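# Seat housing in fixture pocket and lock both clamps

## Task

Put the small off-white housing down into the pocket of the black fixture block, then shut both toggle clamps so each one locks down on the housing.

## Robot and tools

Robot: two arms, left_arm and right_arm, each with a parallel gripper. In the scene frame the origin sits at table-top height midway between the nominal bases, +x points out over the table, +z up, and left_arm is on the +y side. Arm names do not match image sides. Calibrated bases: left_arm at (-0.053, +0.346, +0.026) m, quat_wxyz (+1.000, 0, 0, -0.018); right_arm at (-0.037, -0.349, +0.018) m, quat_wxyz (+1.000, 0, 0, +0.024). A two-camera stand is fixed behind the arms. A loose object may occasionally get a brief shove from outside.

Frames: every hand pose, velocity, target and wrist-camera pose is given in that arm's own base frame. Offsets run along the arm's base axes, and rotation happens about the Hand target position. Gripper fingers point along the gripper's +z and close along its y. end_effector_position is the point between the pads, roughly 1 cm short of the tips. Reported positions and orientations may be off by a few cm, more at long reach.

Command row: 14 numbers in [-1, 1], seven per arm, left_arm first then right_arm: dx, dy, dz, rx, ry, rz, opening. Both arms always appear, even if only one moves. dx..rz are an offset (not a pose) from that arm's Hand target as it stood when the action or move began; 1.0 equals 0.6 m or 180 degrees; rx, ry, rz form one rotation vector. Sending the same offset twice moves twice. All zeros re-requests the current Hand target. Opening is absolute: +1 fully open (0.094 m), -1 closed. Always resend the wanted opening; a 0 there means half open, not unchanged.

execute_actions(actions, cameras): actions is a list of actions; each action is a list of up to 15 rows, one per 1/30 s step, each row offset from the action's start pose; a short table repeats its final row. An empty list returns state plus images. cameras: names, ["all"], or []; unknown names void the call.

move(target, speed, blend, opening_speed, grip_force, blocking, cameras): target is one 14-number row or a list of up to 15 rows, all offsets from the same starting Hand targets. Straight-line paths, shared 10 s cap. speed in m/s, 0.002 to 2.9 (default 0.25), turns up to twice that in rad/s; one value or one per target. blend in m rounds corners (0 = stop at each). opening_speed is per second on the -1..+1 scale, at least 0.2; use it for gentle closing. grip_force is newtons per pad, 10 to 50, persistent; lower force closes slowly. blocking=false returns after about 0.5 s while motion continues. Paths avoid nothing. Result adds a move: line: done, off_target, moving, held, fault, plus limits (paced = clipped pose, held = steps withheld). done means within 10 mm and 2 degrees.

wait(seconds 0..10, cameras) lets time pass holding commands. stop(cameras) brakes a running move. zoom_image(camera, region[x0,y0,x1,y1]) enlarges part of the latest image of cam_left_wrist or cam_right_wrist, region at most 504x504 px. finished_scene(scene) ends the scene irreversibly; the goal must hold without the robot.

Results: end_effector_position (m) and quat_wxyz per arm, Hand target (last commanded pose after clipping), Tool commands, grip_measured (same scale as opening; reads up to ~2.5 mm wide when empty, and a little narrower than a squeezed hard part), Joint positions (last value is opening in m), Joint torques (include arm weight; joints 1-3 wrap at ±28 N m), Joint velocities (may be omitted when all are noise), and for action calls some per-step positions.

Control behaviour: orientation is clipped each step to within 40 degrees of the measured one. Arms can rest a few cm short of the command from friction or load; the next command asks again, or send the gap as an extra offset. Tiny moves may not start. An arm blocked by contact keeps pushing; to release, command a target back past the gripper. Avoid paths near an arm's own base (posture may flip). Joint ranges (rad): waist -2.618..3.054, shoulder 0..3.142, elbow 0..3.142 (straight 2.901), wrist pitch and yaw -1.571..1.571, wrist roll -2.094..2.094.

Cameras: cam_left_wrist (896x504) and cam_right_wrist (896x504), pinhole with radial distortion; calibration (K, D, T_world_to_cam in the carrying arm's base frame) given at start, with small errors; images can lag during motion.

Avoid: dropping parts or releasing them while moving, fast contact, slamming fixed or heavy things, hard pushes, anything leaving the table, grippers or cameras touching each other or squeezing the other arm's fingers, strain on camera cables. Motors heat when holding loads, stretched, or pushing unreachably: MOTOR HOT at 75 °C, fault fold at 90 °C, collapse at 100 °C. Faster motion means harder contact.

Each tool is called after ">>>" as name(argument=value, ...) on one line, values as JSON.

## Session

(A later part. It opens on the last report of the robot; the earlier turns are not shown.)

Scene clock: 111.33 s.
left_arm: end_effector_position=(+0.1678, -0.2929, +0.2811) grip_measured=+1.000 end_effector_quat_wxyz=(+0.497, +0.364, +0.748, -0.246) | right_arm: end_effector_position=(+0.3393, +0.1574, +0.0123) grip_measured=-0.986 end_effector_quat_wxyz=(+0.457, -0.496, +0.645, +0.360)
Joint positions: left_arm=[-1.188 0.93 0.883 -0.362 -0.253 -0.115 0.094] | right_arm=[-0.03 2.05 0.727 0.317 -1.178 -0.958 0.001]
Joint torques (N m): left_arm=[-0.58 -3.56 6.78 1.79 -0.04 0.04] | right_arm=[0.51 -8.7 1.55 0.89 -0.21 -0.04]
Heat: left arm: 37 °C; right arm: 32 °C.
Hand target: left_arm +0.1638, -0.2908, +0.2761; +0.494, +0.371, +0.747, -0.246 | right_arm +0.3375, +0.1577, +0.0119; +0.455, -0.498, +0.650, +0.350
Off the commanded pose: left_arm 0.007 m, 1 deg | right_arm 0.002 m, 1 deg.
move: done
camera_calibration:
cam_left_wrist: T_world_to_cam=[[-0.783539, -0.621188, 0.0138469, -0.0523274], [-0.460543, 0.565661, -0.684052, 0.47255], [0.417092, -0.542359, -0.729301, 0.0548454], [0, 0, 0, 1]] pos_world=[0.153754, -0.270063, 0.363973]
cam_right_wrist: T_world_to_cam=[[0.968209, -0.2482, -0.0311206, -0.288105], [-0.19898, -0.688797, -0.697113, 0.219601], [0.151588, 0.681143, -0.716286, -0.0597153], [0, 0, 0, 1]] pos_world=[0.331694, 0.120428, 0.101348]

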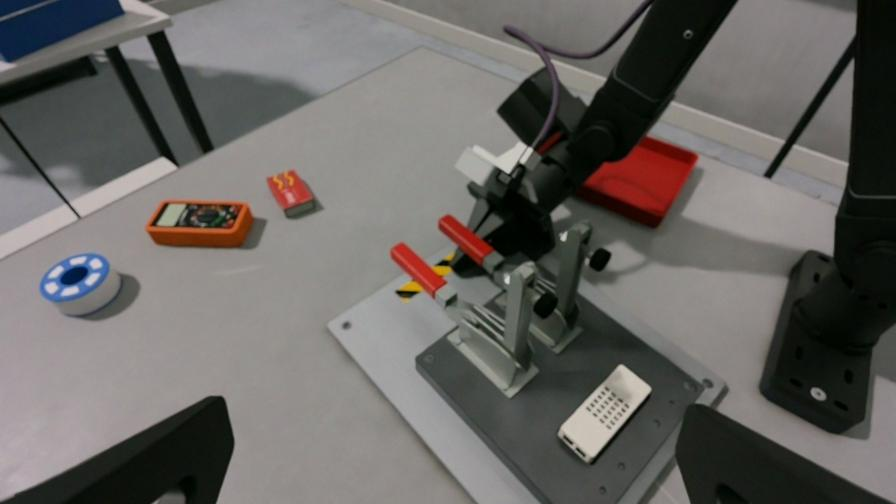

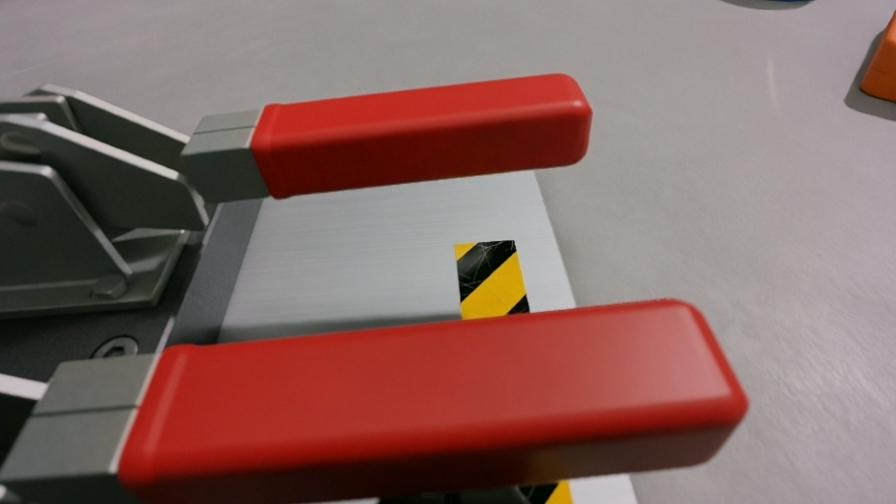

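>>> move(target=[[0,0,0,0,0,0,1,-0.0225,-0.004,0.0625,0,0,0,-1],[0,0,0,0,0,0,1,-0.05,0.0,0.11,0,0,0,-1]], speed=0.07, blend=0.01, cameras=["all"])

Scene clock: 113.77 s.
left_arm: end_effector_position=(+0.1678, -0.2929, +0.2811) grip_measured=+1.000 end_effector_quat_wxyz=(+0.497, +0.364, +0.748, -0.246) | right_arm: end_effector_position=(+0.3153, +0.1543, +0.0699) grip_measured=-0.986 end_effector_quat_wxyz=(+0.451, -0.495, +0.660, +0.341)
Joint positions: left_arm=[-1.188 0.93 0.883 -0.362 -0.253 -0.115 0.094] | right_arm=[-0.031 1.722 0.658 0.06 -1.127 -0.953 0.001]
Joint torques (N m): left_arm=[-0.62 -3.66 6.68 1.84 -0.02 0.04] | right_arm=[0.38 -8.09 2.78 0.79 -0.74 -0.07]
Heat: left arm: 37 °C; right arm: 32 °C.
Hand target: left_arm +0.1638, -0.2908, +0.2761; +0.494, +0.371, +0.747, -0.246 | right_arm +0.3075, +0.1577, +0.0778; +0.455, -0.498, +0.650, +0.350
Off the commanded pose: left_arm 0.007 m, 1 deg | right_arm 0.012 m, 2 deg.
move: off_target (right_arm)
camera_calibration:
cam_left_wrist: T_world_to_cam=[[-0.783539, -0.621188, 0.0138469, -0.0523274], [-0.460543, 0.565661, -0.684052, 0.47255], [0.417092, -0.542359, -0.729301, 0.0548454], [0, 0, 0, 1]] pos_world=[0.153754, -0.270063, 0.363973]
cam_right_wrist: T_world_to_cam=[[0.960337, -0.277825, -0.023783, -0.257265], [-0.222279, -0.711248, -0.666872, 0.261498], [0.168358, 0.645708, -0.744793, -0.0105805], [0, 0, 0, 1]] pos_world=[0.306968, 0.121347, 0.160387]

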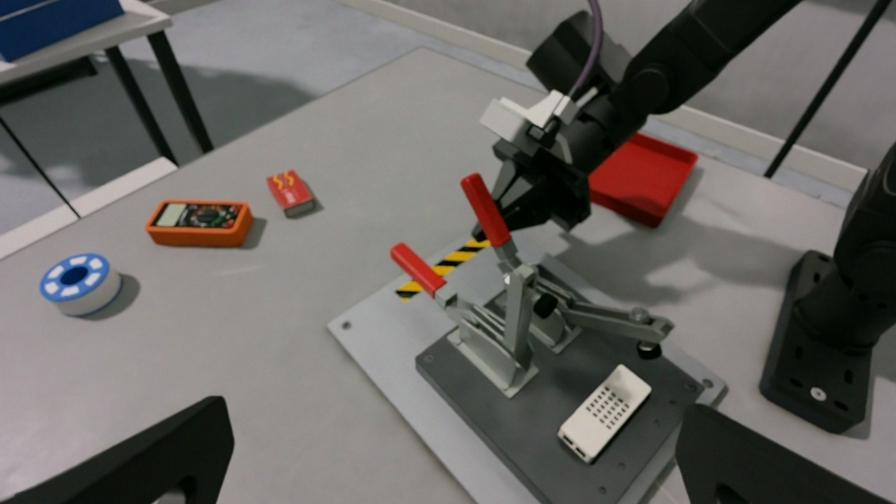

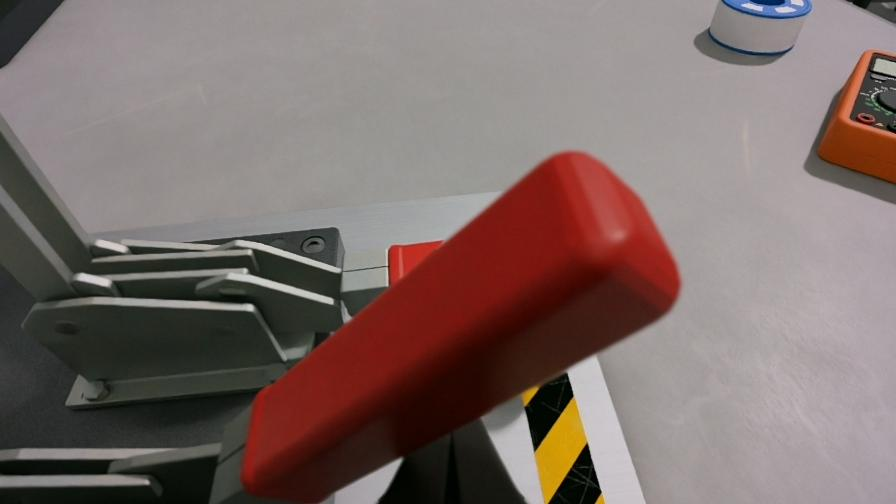

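>>> move(target=[[0,0,0,0,0,0,1,-0.05,0.008,0.025,0,0,0,-1],[0,0,0,0,0,0,1,-0.092,0.018,0.03,0,0,0,-1],[0,0,0,0,0,0,1,-0.125,0.026,0.038,0,0,0,-1]], speed=0.06, blend=0.008, cameras=["all"])

Scene clock: 116.23 s.
left_arm: end_effector_position=(+0.1678, -0.2929, +0.2811) grip_measured=+1.000 end_effector_quat_wxyz=(+0.497, +0.364, +0.748, -0.246) | right_arm: end_effector_position=(+0.2540, +0.1644, +0.0992) grip_measured=-0.986 end_effector_quat_wxyz=(+0.466, -0.497, +0.662, +0.312)
Joint positions: left_arm=[-1.188 0.93 0.883 -0.362 -0.253 -0.115 0.094] | right_arm=[0.027 1.315 0.41 0.065 -1.051 -0.824 0.001]
Joint torques (N m): left_arm=[-0.57 -3.66 6.72 1.82 -0.03 0.04] | right_arm=[1.58 -4.72 2.63 0.8 -1.05 0.01]
Heat: left arm: 37 °C; right arm: 32 °C.
Hand target: left_arm +0.1638, -0.2908, +0.2761; +0.494, +0.371, +0.747, -0.246 | right_arm +0.2325, +0.1732, +0.1006; +0.455, -0.498, +0.650, +0.350
Off the commanded pose: left_arm 0.007 m, 1 deg | right_arm 0.023 m, 5 deg.
move: off_target (right_arm)
camera_calibration:
cam_left_wrist: T_world_to_cam=[[-0.783539, -0.621188, 0.0138469, -0.0523274], [-0.460543, 0.565661, -0.684052, 0.47255], [0.417092, -0.542359, -0.729301, 0.0548454], [0, 0, 0, 1]] pos_world=[0.153754, -0.270063, 0.363973]
cam_right_wrist: T_world_to_cam=[[0.949523, -0.312247, 0.0301471, -0.19185], [-0.215702, -0.719657, -0.659974, 0.273674], [0.22777, 0.620158, -0.750683, 0.00482253], [0, 0, 0, 1]] pos_world=[0.2401, 0.134056, 0.190022]

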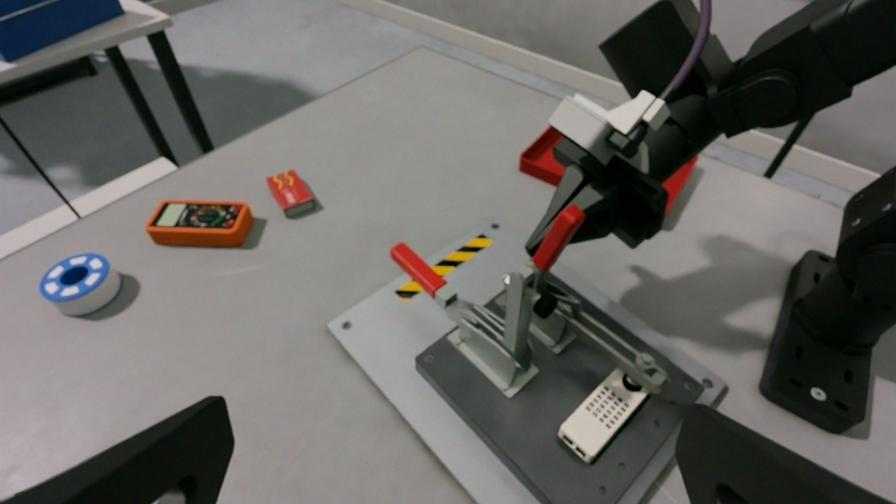

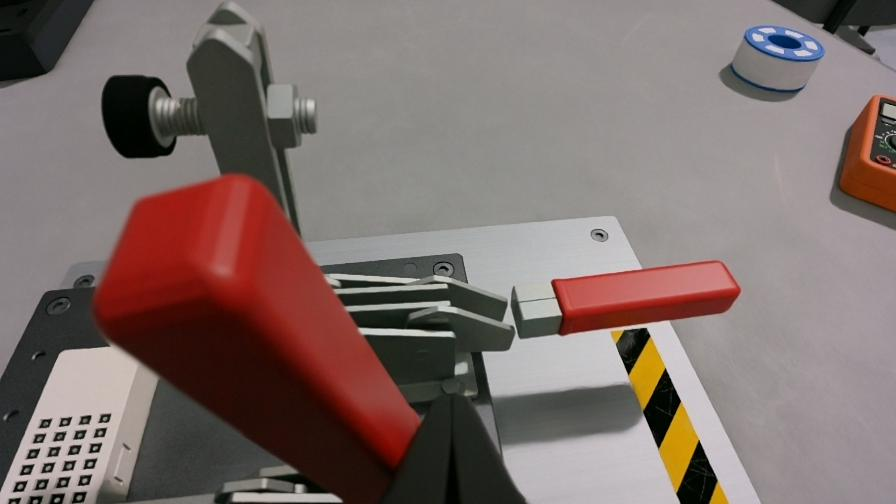

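>>> move(target=[0,0,0,0,0,0,1,-0.04,0.008,0.01,0,0,0,-1], speed=0.08, cameras=["all"])

Scene clock: 117.63 s.
left_arm: end_effector_position=(+0.1678, -0.2929, +0.2811) grip_measured=+1.000 end_effector_quat_wxyz=(+0.497, +0.364, +0.748, -0.246) | right_arm: end_effector_position=(+0.2489, +0.1621, +0.1090) grip_measured=-0.986 end_effector_quat_wxyz=(+0.487, -0.492, +0.669, +0.272)
Joint positions: left_arm=[-1.188 0.93 0.883 -0.362 -0.253 -0.115 0.094] | right_arm=[0.051 1.166 0.35 0.089 -0.965 -0.756 0.001]
Joint torques (N m): left_arm=[-0.69 -3.63 6.72 1.84 -0.03 0.02] | right_arm=[2.59 -3.71 2.48 0.58 -1.64 0.06]
Heat: left arm: 37 °C; right arm: 32 °C.
Hand target: left_arm +0.1638, -0.2908, +0.2761; +0.494, +0.371, +0.747, -0.246 | right_arm +0.2085, +0.1781, +0.1067; +0.455, -0.498, +0.650, +0.349
Off the commanded pose: left_arm 0.007 m, 1 deg | right_arm 0.044 m, 10 deg.
move: off_target (right_arm)
camera_calibration:
cam_left_wrist: T_world_to_cam=[[-0.783539, -0.621188, 0.0138469, -0.0523274], [-0.460543, 0.565661, -0.684052, 0.47255], [0.417092, -0.542359, -0.729301, 0.0548454], [0, 0, 0, 1]] pos_world=[0.153754, -0.270063, 0.363973]
cam_right_wrist: T_world_to_cam=[[0.924496, -0.369036, 0.0954976, -0.179746], [-0.223278, -0.727293, -0.648993, 0.279231], [0.308956, 0.578669, -0.754777, 0.00169167], [0, 0, 0, 1]] pos_world=[0.227998, 0.135771, 0.199661]

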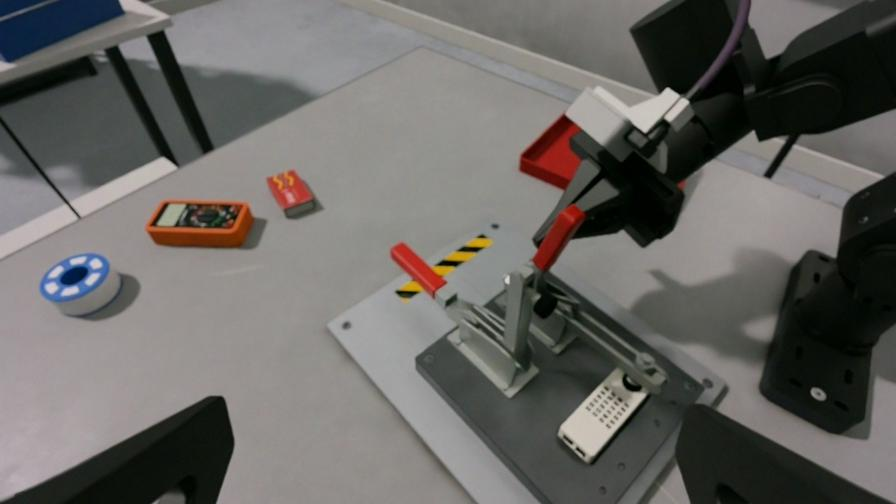

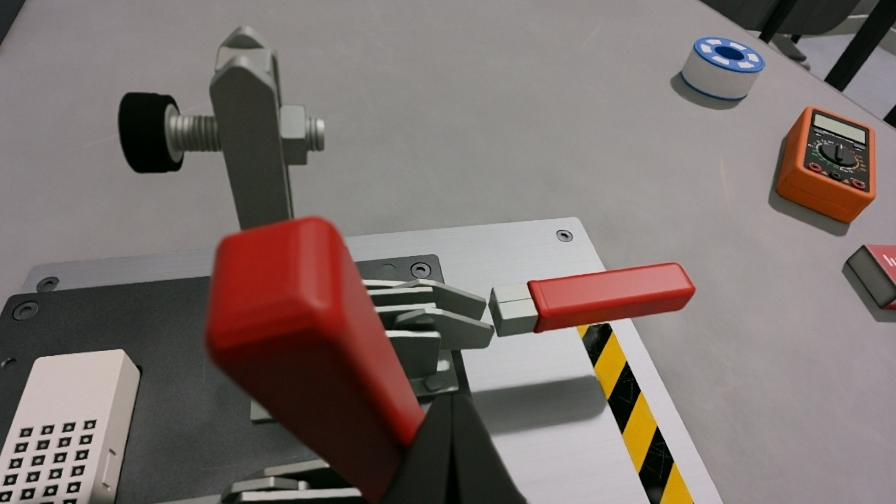

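>>> move(target=[[0,0,0,0,0,0,1,0.12,-0.02,0,0,0,0,-1],[0,0,0,0,0,0,1,0.2,-0.1,0.03,0,0,0,-1],[0,0,0,0,0,0,1,0.14,-0.34,0.09,0,0,0,-1]], speed=0.2, blend=0.02, cameras=["all"])

Scene clock: 120.87 s.
left_arm: end_effector_position=(+0.1678, -0.2929, +0.2811) grip_measured=+1.000 end_effector_quat_wxyz=(+0.497, +0.364, +0.748, -0.246) | right_arm: end_effector_position=(+0.2856, -0.0242, +0.1560) grip_measured=-0.986 end_effector_quat_wxyz=(+0.420, -0.462, +0.718, +0.307)
Joint positions: left_arm=[-1.188 0.93 0.883 -0.362 -0.253 -0.115 0.094] | right_arm=[-0.655 1.8 1.256 -1.528 -1.02 -2.082 0.001]
Joint torques (N m): left_arm=[-0.55 -3.69 6.76 1.82 -0.03 0.03] | right_arm=[0.58 -4.92 6.46 -0.62 -0.61 -0.18]
Heat: left arm: 37 °C; right arm: 32 °C.
Hand target: left_arm +0.1638, -0.2908, +0.2761; +0.494, +0.371, +0.747, -0.246 | right_arm +0.2925, -0.0259, +0.1606; +0.455, -0.498, +0.650, +0.349
Off the commanded pose: left_arm 0.007 m, 1 deg | right_arm 0.008 m, 11 deg.
joint sent to its limit (right arm) — joint 6 (wrist roll), lower limit. The joint targets are off in orientation, not in position.
move: off_target (right_arm)
camera_calibration:
cam_left_wrist: T_world_to_cam=[[-0.783539, -0.621188, 0.0138469, -0.0523274], [-0.460543, 0.565661, -0.684052, 0.47255], [0.417092, -0.542359, -0.729301, 0.0548454], [0, 0, 0, 1]] pos_world=[0.153754, -0.270063, 0.363973]
cam_right_wrist: T_world_to_cam=[[0.919469, -0.386206, -0.0736329, -0.259615], [-0.354052, -0.731923, -0.582182, 0.209271], [0.170948, 0.561369, -0.809717, 0.181209], [0, 0, 0, 1]] pos_world=[0.281824, -0.0488196, 0.249446]

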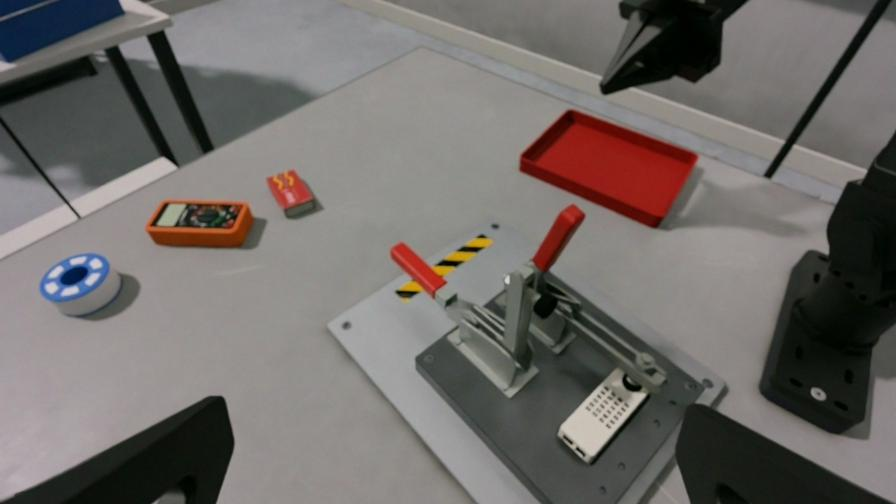

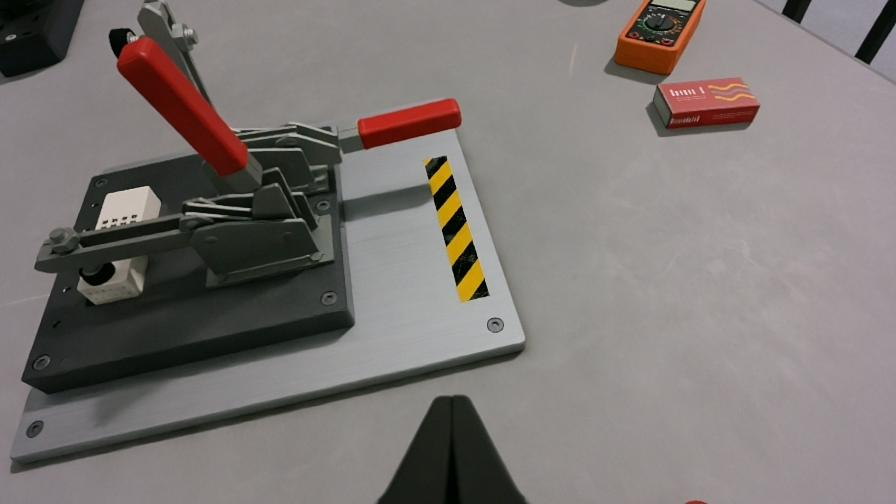

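>>> move(target=[[0.28,-0.05,-0.1,-0.0166,-0.0046,-0.2506,-1,0,0,0,0,0,0,-1],[0.335,-0.12,-0.3,-0.0166,-0.0046,-0.2506,-1,0,0,0,0,0,0,-1]], speed=[0.25,0.2], blend=0.03, cameras=["all"])

>>> move(target=[0,0,-0.154,0,0,0,-1,0,0,0,0,0,0,-1], speed=0.12, cameras=["all"])

Scene clock: 124.93 s.
left_arm: end_effector_position=(+0.3634, -0.3586, +0.0958) grip_measured=-0.994 end_effector_quat_wxyz=(+0.377, +0.617, +0.542, -0.429) | right_arm: end_effector_position=(+0.2853, -0.0241, +0.1559) grip_measured=-0.986 end_effector_quat_wxyz=(+0.419, -0.462, +0.719, +0.308)
Joint positions: left_arm=[-0.462 2.157 1.387 -0.079 1.089 0.788 0] | right_arm=[-0.655 1.8 1.256 -1.529 -1.019 -2.082 0.001]
Joint torques (N m): left_arm=[-0.5 -12.81 9.14 1.15 0.47 -0.05] | right_arm=[0.61 -4.88 6.53 -0.63 -0.63 -0.17]
Heat: left arm: 37 °C; right arm: 32 °C.
Hand target: left_arm +0.3648, -0.3629, +0.0963; +0.376, +0.618, +0.538, -0.433 | right_arm +0.2925, -0.0259, +0.1606; +0.455, -0.498, +0.650, +0.349
Off the commanded pose: left_arm 0.004 m, 1 deg | right_arm 0.009 m, 11 deg.
joint sent to its limit (right arm) — joint 6 (wrist roll), lower limit. The joint targets are off in orientation, not in position.
move: off_target (right_arm)
camera_calibration:
cam_left_wrist: T_world_to_cam=[[-0.992743, 0.119955, 0.00853982, 0.404901], [0.0780302, 0.696554, -0.713249, 0.327088], [-0.0915061, -0.707407, -0.700858, -0.0746801], [0, 0, 0, 1]] pos_world=[0.369606, -0.329233, 0.177497]
cam_right_wrist: T_world_to_cam=[[0.919555, -0.385657, -0.0754183, -0.259039], [-0.354701, -0.731987, -0.581706, 0.20937], [0.169134, 0.561662, -0.809895, 0.181739], [0, 0, 0, 1]] pos_world=[0.281726, -0.0487196, 0.249445]

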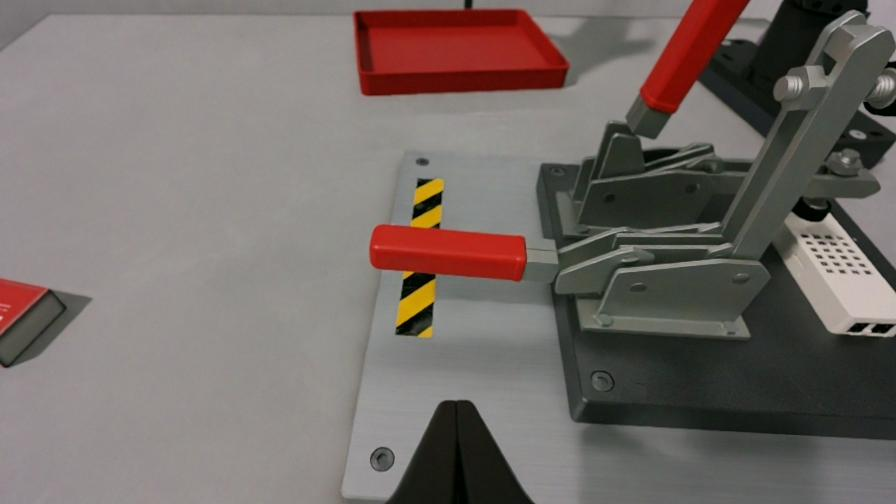

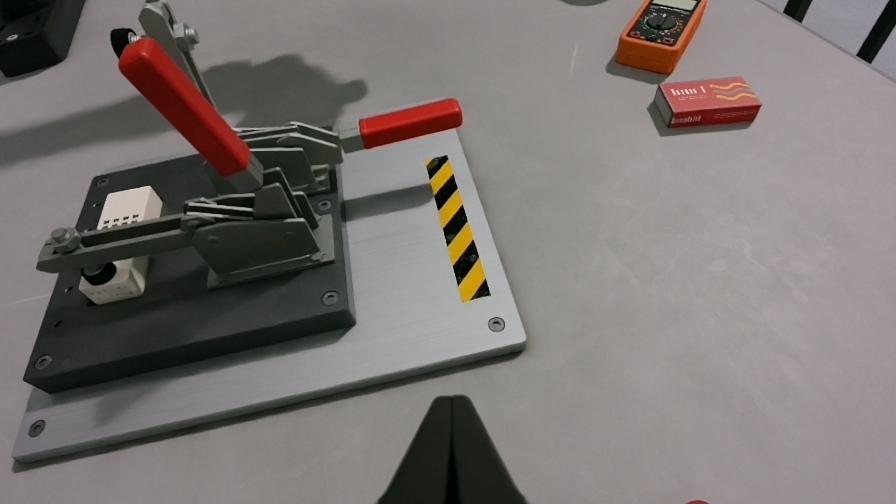

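Scene clock: 126.53 s.
left_arm: end_effector_position=(+0.3738, -0.3638, +0.0183) grip_measured=-0.994 end_effector_quat_wxyz=(+0.393, +0.621, +0.530, -0.423) | right_arm: end_effector_position=(+0.2853, -0.0241, +0.1559) grip_measured=-0.986 end_effector_quat_wxyz=(+0.419, -0.462, +0.719, +0.308)
Joint positions: left_arm=[-0.462 2.364 1.36 0.199 1.089 0.788 0] | right_arm=[-0.655 1.8 1.256 -1.529 -1.019 -2.082 0.001]
Joint torques (N m): left_arm=[-0.57 -13.08 5.15 1.24 0.43 -0.04] | right_arm=[0.59 -4.89 6.53 -0.63 -0.63 -0.17]
Heat: left arm: 37 °C; right arm: 32 °C.
Hand target: left_arm +0.3647, -0.3629, +0.0037; +0.376, +0.618, +0.538, -0.433 | right_arm +0.2925, -0.0259, +0.1606; +0.455, -0.498, +0.650, +0.349
Off the commanded pose: left_arm 0.017 m, 2 deg | right_arm 0.009 m, 11 deg.
joint sent to its limit (right arm) — joint 6 (wrist roll), lower limit. The joint targets are off in orientation, not in position.
move: off_target (left_arm, right_arm)
camera_calibration:
cam_left_wrist: T_world_to_cam=[[-0.992282, 0.119795, -0.0320251, 0.416947], [0.10576, 0.68276, -0.722948, 0.259357], [-0.0647399, -0.720755, -0.69016, -0.146726], [0, 0, 0, 1]] pos_world=[0.376801, -0.33278, 0.0995896]
cam_right_wrist: T_world_to_cam=[[0.919555, -0.385657, -0.0754183, -0.259039], [-0.354701, -0.731987, -0.581706, 0.20937], [0.169134, 0.561662, -0.809895, 0.181739], [0, 0, 0, 1]] pos_world=[0.281726, -0.0487196, 0.249445]

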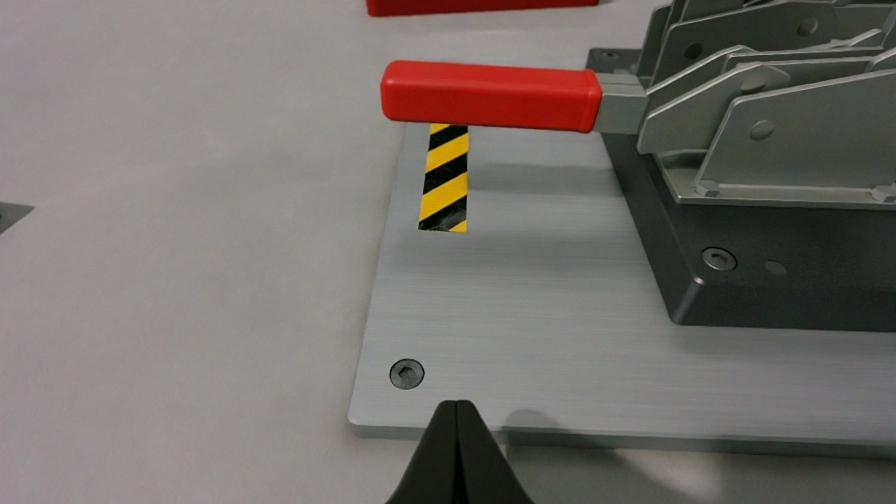

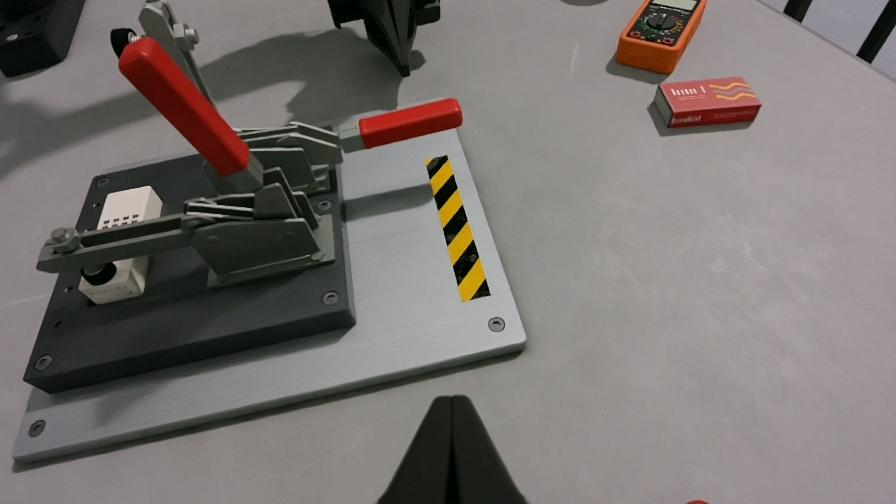

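>>> move(target=[-0.018,-0.21,-0.006,0,0,0,-1,0,0,0,0,0,0,-1], speed=0.12, cameras=["all"])

Scene clock: 128.77 s.
left_arm: end_effector_position=(+0.3553, -0.4835, +0.0070) grip_measured=-0.994 end_effector_quat_wxyz=(+0.382, +0.617, +0.538, -0.429) | right_arm: end_effector_position=(+0.2853, -0.0241, +0.1559) grip_measured=-0.986 end_effector_quat_wxyz=(+0.419, -0.462, +0.719, +0.308)
Joint positions: left_arm=[-0.699 2.542 1.614 0.34 0.912 0.496 0] | right_arm=[-0.655 1.8 1.256 -1.529 -1.019 -2.082 0.001]
Joint torques (N m): left_arm=[-0.57 -14.43 9.36 1.44 0.28 -0.05] | right_arm=[0.61 -4.88 6.54 -0.63 -0.63 -0.17]
Heat: left arm: 37 °C; right arm: 32 °C.
Hand target: left_arm +0.3541, -0.4889, +0.0003; +0.377, +0.618, +0.538, -0.433 | right_arm +0.2925, -0.0259, +0.1606; +0.455, -0.498, +0.650, +0.349
Off the commanded pose: left_arm 0.009 m, 1 deg | right_arm 0.009 m, 11 deg.
joint sent to its limit (right arm) — joint 6 (wrist roll), lower limit. The joint targets are off in orientation, not in position.
move: off_target (right_arm)
camera_calibration:
cam_left_wrist: T_world_to_cam=[[-0.992697, 0.120621, -0.00181573, 0.41299], [0.0851126, 0.689643, -0.719131, 0.345587], [-0.0854899, -0.714033, -0.694872, -0.231446], [0, 0, 0, 1]] pos_world=[0.360773, -0.453406, 0.0884464]
cam_right_wrist: T_world_to_cam=[[0.919555, -0.385657, -0.0754183, -0.259039], [-0.354701, -0.731987, -0.581706, 0.20937], [0.169134, 0.561662, -0.809895, 0.181739], [0, 0, 0, 1]] pos_world=[0.281726, -0.0487196, 0.249445]

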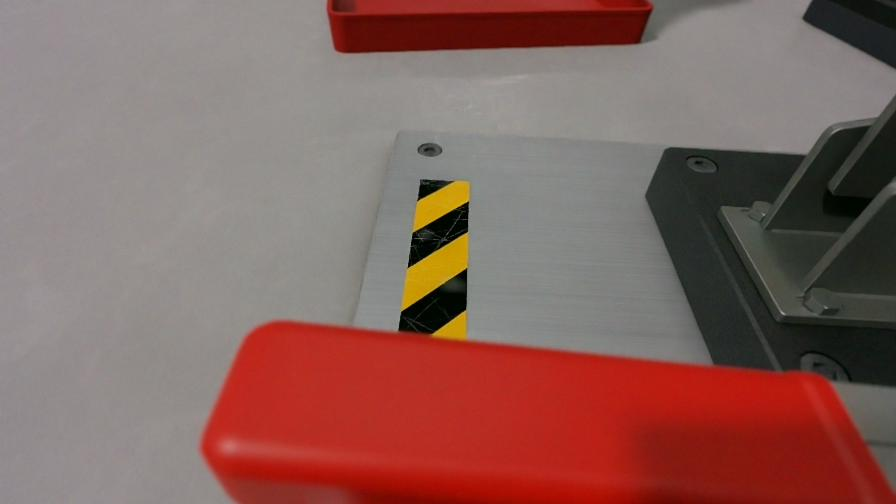

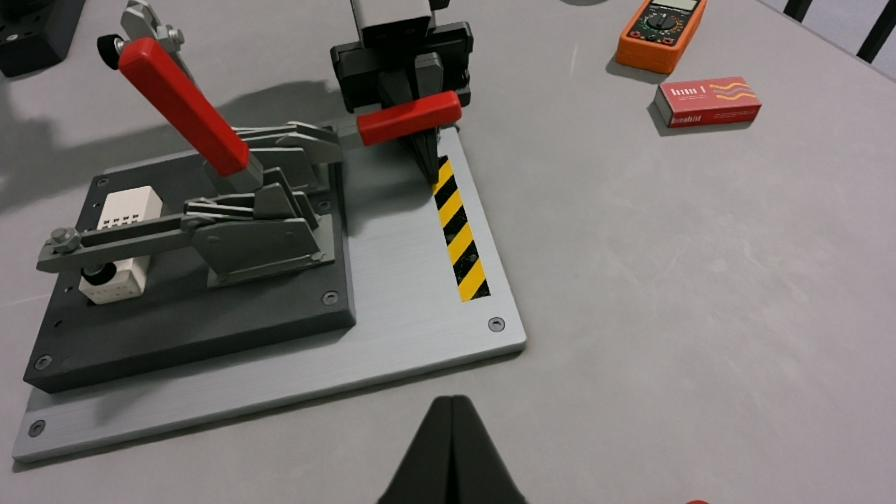

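>>> move(target=[[-0.015,0.003,0.075,0,0,0,-1,0,0,0,0,0,0,-1],[-0.05,0.01,0.125,0,0,0,-1,0,0,0,0,0,0,-1],[-0.09,0.018,0.146,0,0,0,-1,0,0,0,0,0,0,-1],[-0.13,0.027,0.153,0,0,0,-1,0,0,0,0,0,0,-1]], speed=0.07, blend=0.01, cameras=["all"])

Scene clock: 131.73 s.
left_arm: end_effector_position=(+0.2894, -0.4715, +0.0850) grip_measured=-0.994 end_effector_quat_wxyz=(+0.381, +0.613, +0.547, -0.425) | right_arm: end_effector_position=(+0.2853, -0.0241, +0.1559) grip_measured=-0.986 end_effector_quat_wxyz=(+0.419, -0.462, +0.719, +0.308)
Joint positions: left_arm=[-0.78 2.177 1.294 0.343 0.826 0.418 0] | right_arm=[-0.655 1.8 1.256 -1.529 -1.019 -2.082 0.001]
Joint torques (N m): left_arm=[-1.35 -16.96 5.5 1.59 0.32 -0.01] | right_arm=[0.59 -4.88 6.53 -0.63 -0.63 -0.17]
Heat: left arm: 37 °C; right arm: 32 °C.
Hand target: left_arm +0.2761, -0.4727, +0.0922; +0.377, +0.618, +0.538, -0.433 | right_arm +0.2925, -0.0259, +0.1606; +0.455, -0.498, +0.650, +0.349
Off the commanded pose: left_arm 0.015 m, 2 deg | right_arm 0.009 m, 11 deg.
joint sent to its limit (right arm) — joint 6 (wrist roll), lower limit. The joint targets are off in orientation, not in position.
move: off_target (left_arm, right_arm)
camera_calibration:
cam_left_wrist: T_world_to_cam=[[-0.994722, 0.102453, 0.00555263, 0.337635], [0.068001, 0.698815, -0.712063, 0.407613], [-0.0768334, -0.707927, -0.702094, -0.173173], [0, 0, 0, 1]] pos_world=[0.294829, -0.442032, 0.166788]
cam_right_wrist: T_world_to_cam=[[0.919555, -0.385657, -0.0754183, -0.259039], [-0.354701, -0.731987, -0.581706, 0.20937], [0.169134, 0.561662, -0.809895, 0.181739], [0, 0, 0, 1]] pos_world=[0.281726, -0.0487196, 0.249445]

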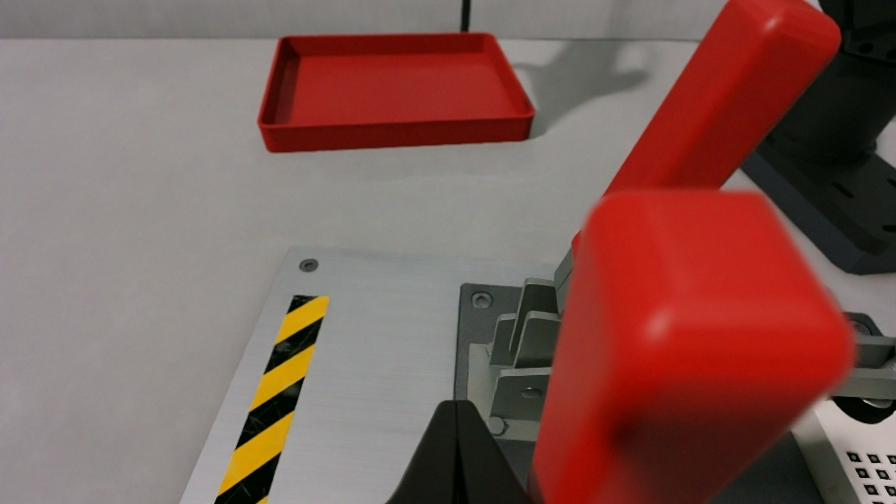

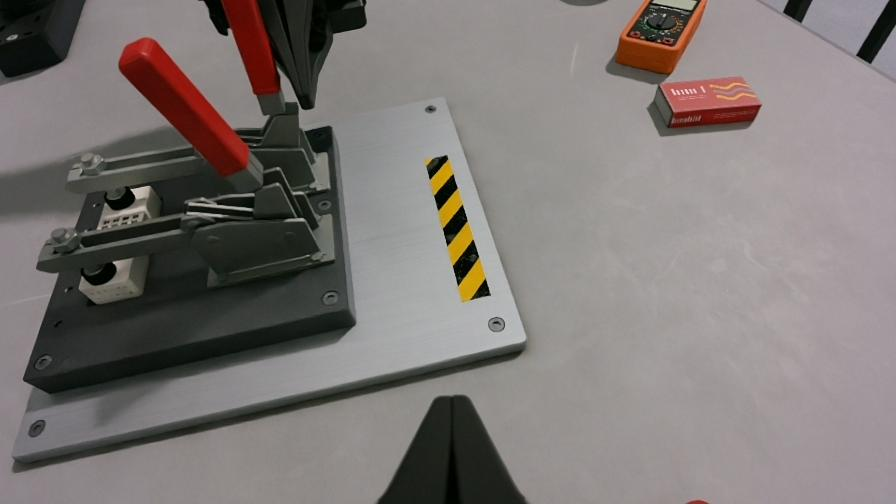

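>>> move(target=[-0.08,0.015,0.012,0,0,0,-1,0,0,0,0,0,0,-1], speed=0.08, cameras=["all"])

Scene clock: 133.23 s.
left_arm: end_effector_position=(+0.2668, -0.4594, +0.0960) grip_measured=-0.994 end_effector_quat_wxyz=(+0.411, +0.601, +0.560, -0.395) | right_arm: end_effector_position=(+0.2853, -0.0241, +0.1559) grip_measured=-0.986 end_effector_quat_wxyz=(+0.419, -0.462, +0.719, +0.308)
Joint positions: left_arm=[-0.826 2.045 1.107 0.462 0.702 0.375 0] | right_arm=[-0.655 1.8 1.256 -1.529 -1.019 -2.082 0.001]
Joint torques (N m): left_arm=[-3.22 -15.46 5.01 1.48 0.98 -0.11] | right_arm=[0.62 -4.89 6.53 -0.63 -0.63 -0.17]
Heat: left arm: 37 °C; right arm: 32 °C.
Hand target: left_arm +0.2281, -0.4637, +0.0994; +0.377, +0.618, +0.538, -0.433 | right_arm +0.2925, -0.0259, +0.1606; +0.455, -0.498, +0.650, +0.349
Off the commanded pose: left_arm 0.039 m, 7 deg | right_arm 0.009 m, 11 deg.
joint sent to its limit (right arm) — joint 6 (wrist roll), lower limit. The joint targets are off in orientation, not in position.
move: off_target (left_arm, right_arm)
camera_calibration:
cam_left_wrist: T_world_to_cam=[[-0.998792, 0.0248078, -0.0424068, 0.28392], [0.0476104, 0.701753, -0.710827, 0.415299], [0.0121251, -0.711988, -0.702087, -0.184235], [0, 0, 0, 1]] pos_world=[0.266039, -0.429654, 0.177897]
cam_right_wrist: T_world_to_cam=[[0.919555, -0.385657, -0.0754183, -0.259039], [-0.354701, -0.731987, -0.581706, 0.20937], [0.169134, 0.561662, -0.809895, 0.181739], [0, 0, 0, 1]] pos_world=[0.281726, -0.0487196, 0.249445]

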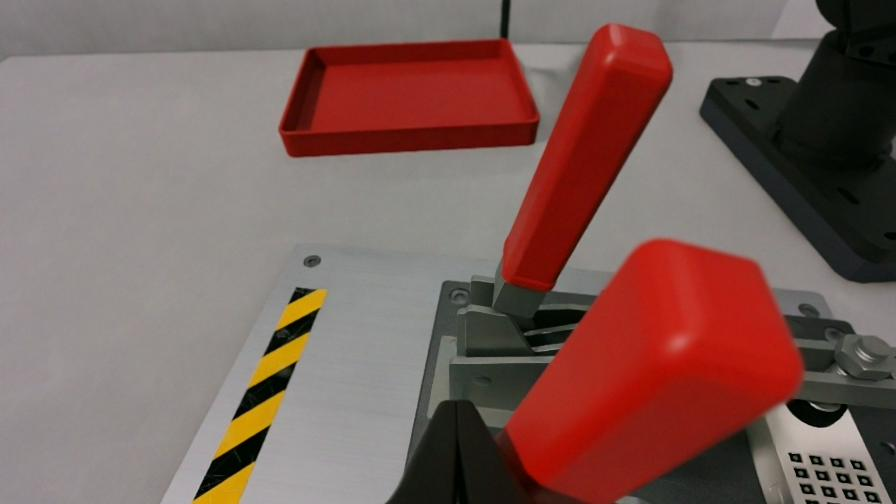

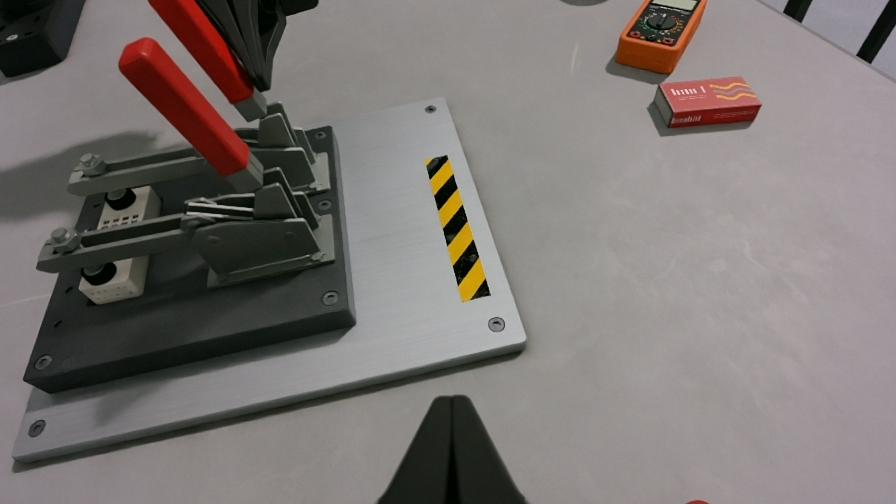

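>>> move(target=[[0.12,0,0,0,0,0,-1,0,0,0,0,0,0,-1],[0.18,0.08,0.02,0,0,0,-1,0,0,0,0,0,0,-1],[0.12,0.25,0.15,0,0,0,-1,0,0,0,0,0,0,-1]], speed=0.2, blend=0.02, cameras=["all"])

Scene clock: 136.23 s.
left_arm: end_effector_position=(+0.3043, -0.3156, +0.1882) grip_measured=-0.994 end_effector_quat_wxyz=(+0.382, +0.619, +0.539, -0.425) | right_arm: end_effector_position=(+0.2853, -0.0241, +0.1559) grip_measured=-0.986 end_effector_quat_wxyz=(+0.419, -0.462, +0.719, +0.308)
Joint positions: left_arm=[-0.43 1.765 1.234 -0.355 1.106 0.847 0] | right_arm=[-0.655 1.8 1.256 -1.529 -1.019 -2.082 0.001]
Joint torques (N m): left_arm=[0.2 -10.93 7.73 0.93 0.52 0.09] | right_arm=[0.61 -4.88 6.54 -0.64 -0.63 -0.17]
Heat: left arm: 37 °C; right arm: 33 °C.
Hand target: left_arm +0.3000, -0.3137, +0.1893; +0.376, +0.618, +0.538, -0.433 | right_arm +0.2925, -0.0259, +0.1606; +0.455, -0.498, +0.650, +0.349
Off the commanded pose: left_arm 0.005 m, 1 deg | right_arm 0.009 m, 11 deg.
joint sent to its limit (right arm) — joint 6 (wrist roll), lower limit. The joint targets are off in orientation, not in position.
move: off_target (right_arm)
camera_calibration:
cam_left_wrist: T_world_to_cam=[[-0.992959, 0.118225, -0.0074374, 0.342788], [0.0881076, 0.69512, -0.713474, 0.364242], [-0.0791809, -0.709106, -0.700642, 0.0108115], [0, 0, 0, 1]] pos_world=[0.309138, -0.286051, 0.270001]
cam_right_wrist: T_world_to_cam=[[0.919555, -0.385657, -0.0754183, -0.259039], [-0.354701, -0.731987, -0.581706, 0.20937], [0.169134, 0.561662, -0.809895, 0.181739], [0, 0, 0, 1]] pos_world=[0.281726, -0.0487196, 0.249445]

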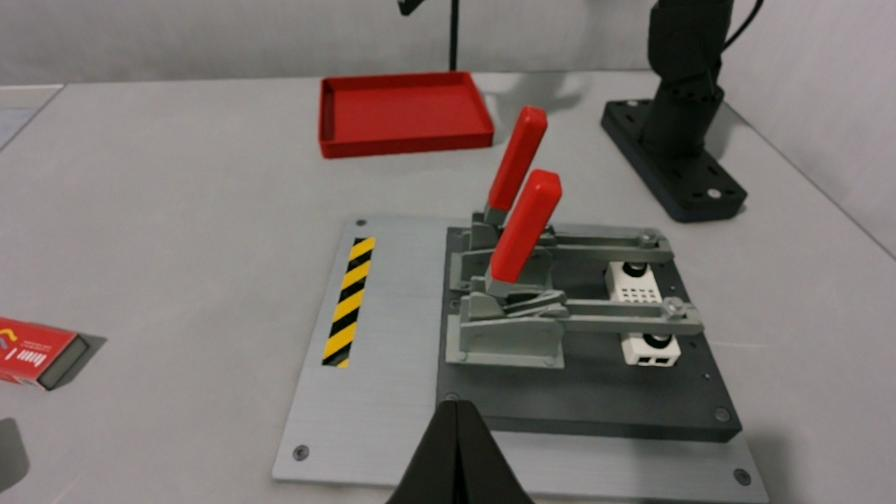

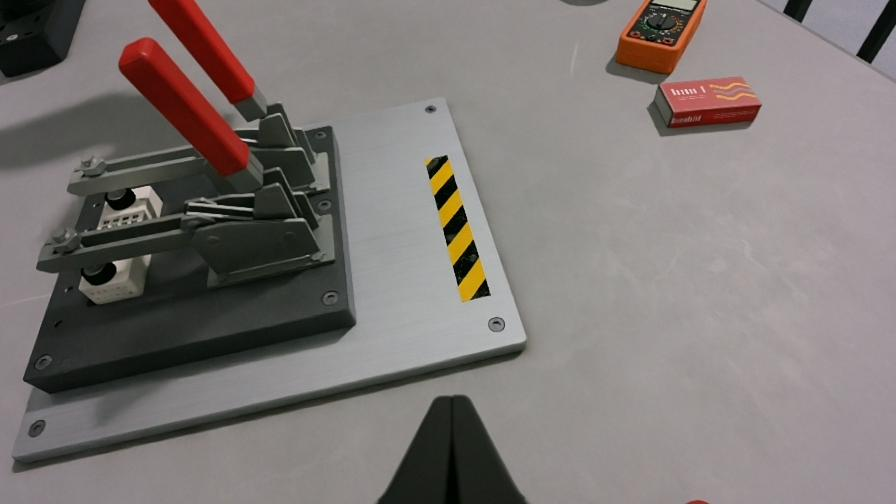

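Both locked.

>>> finished_scene(scene=2)

The scene is finished: the task was done.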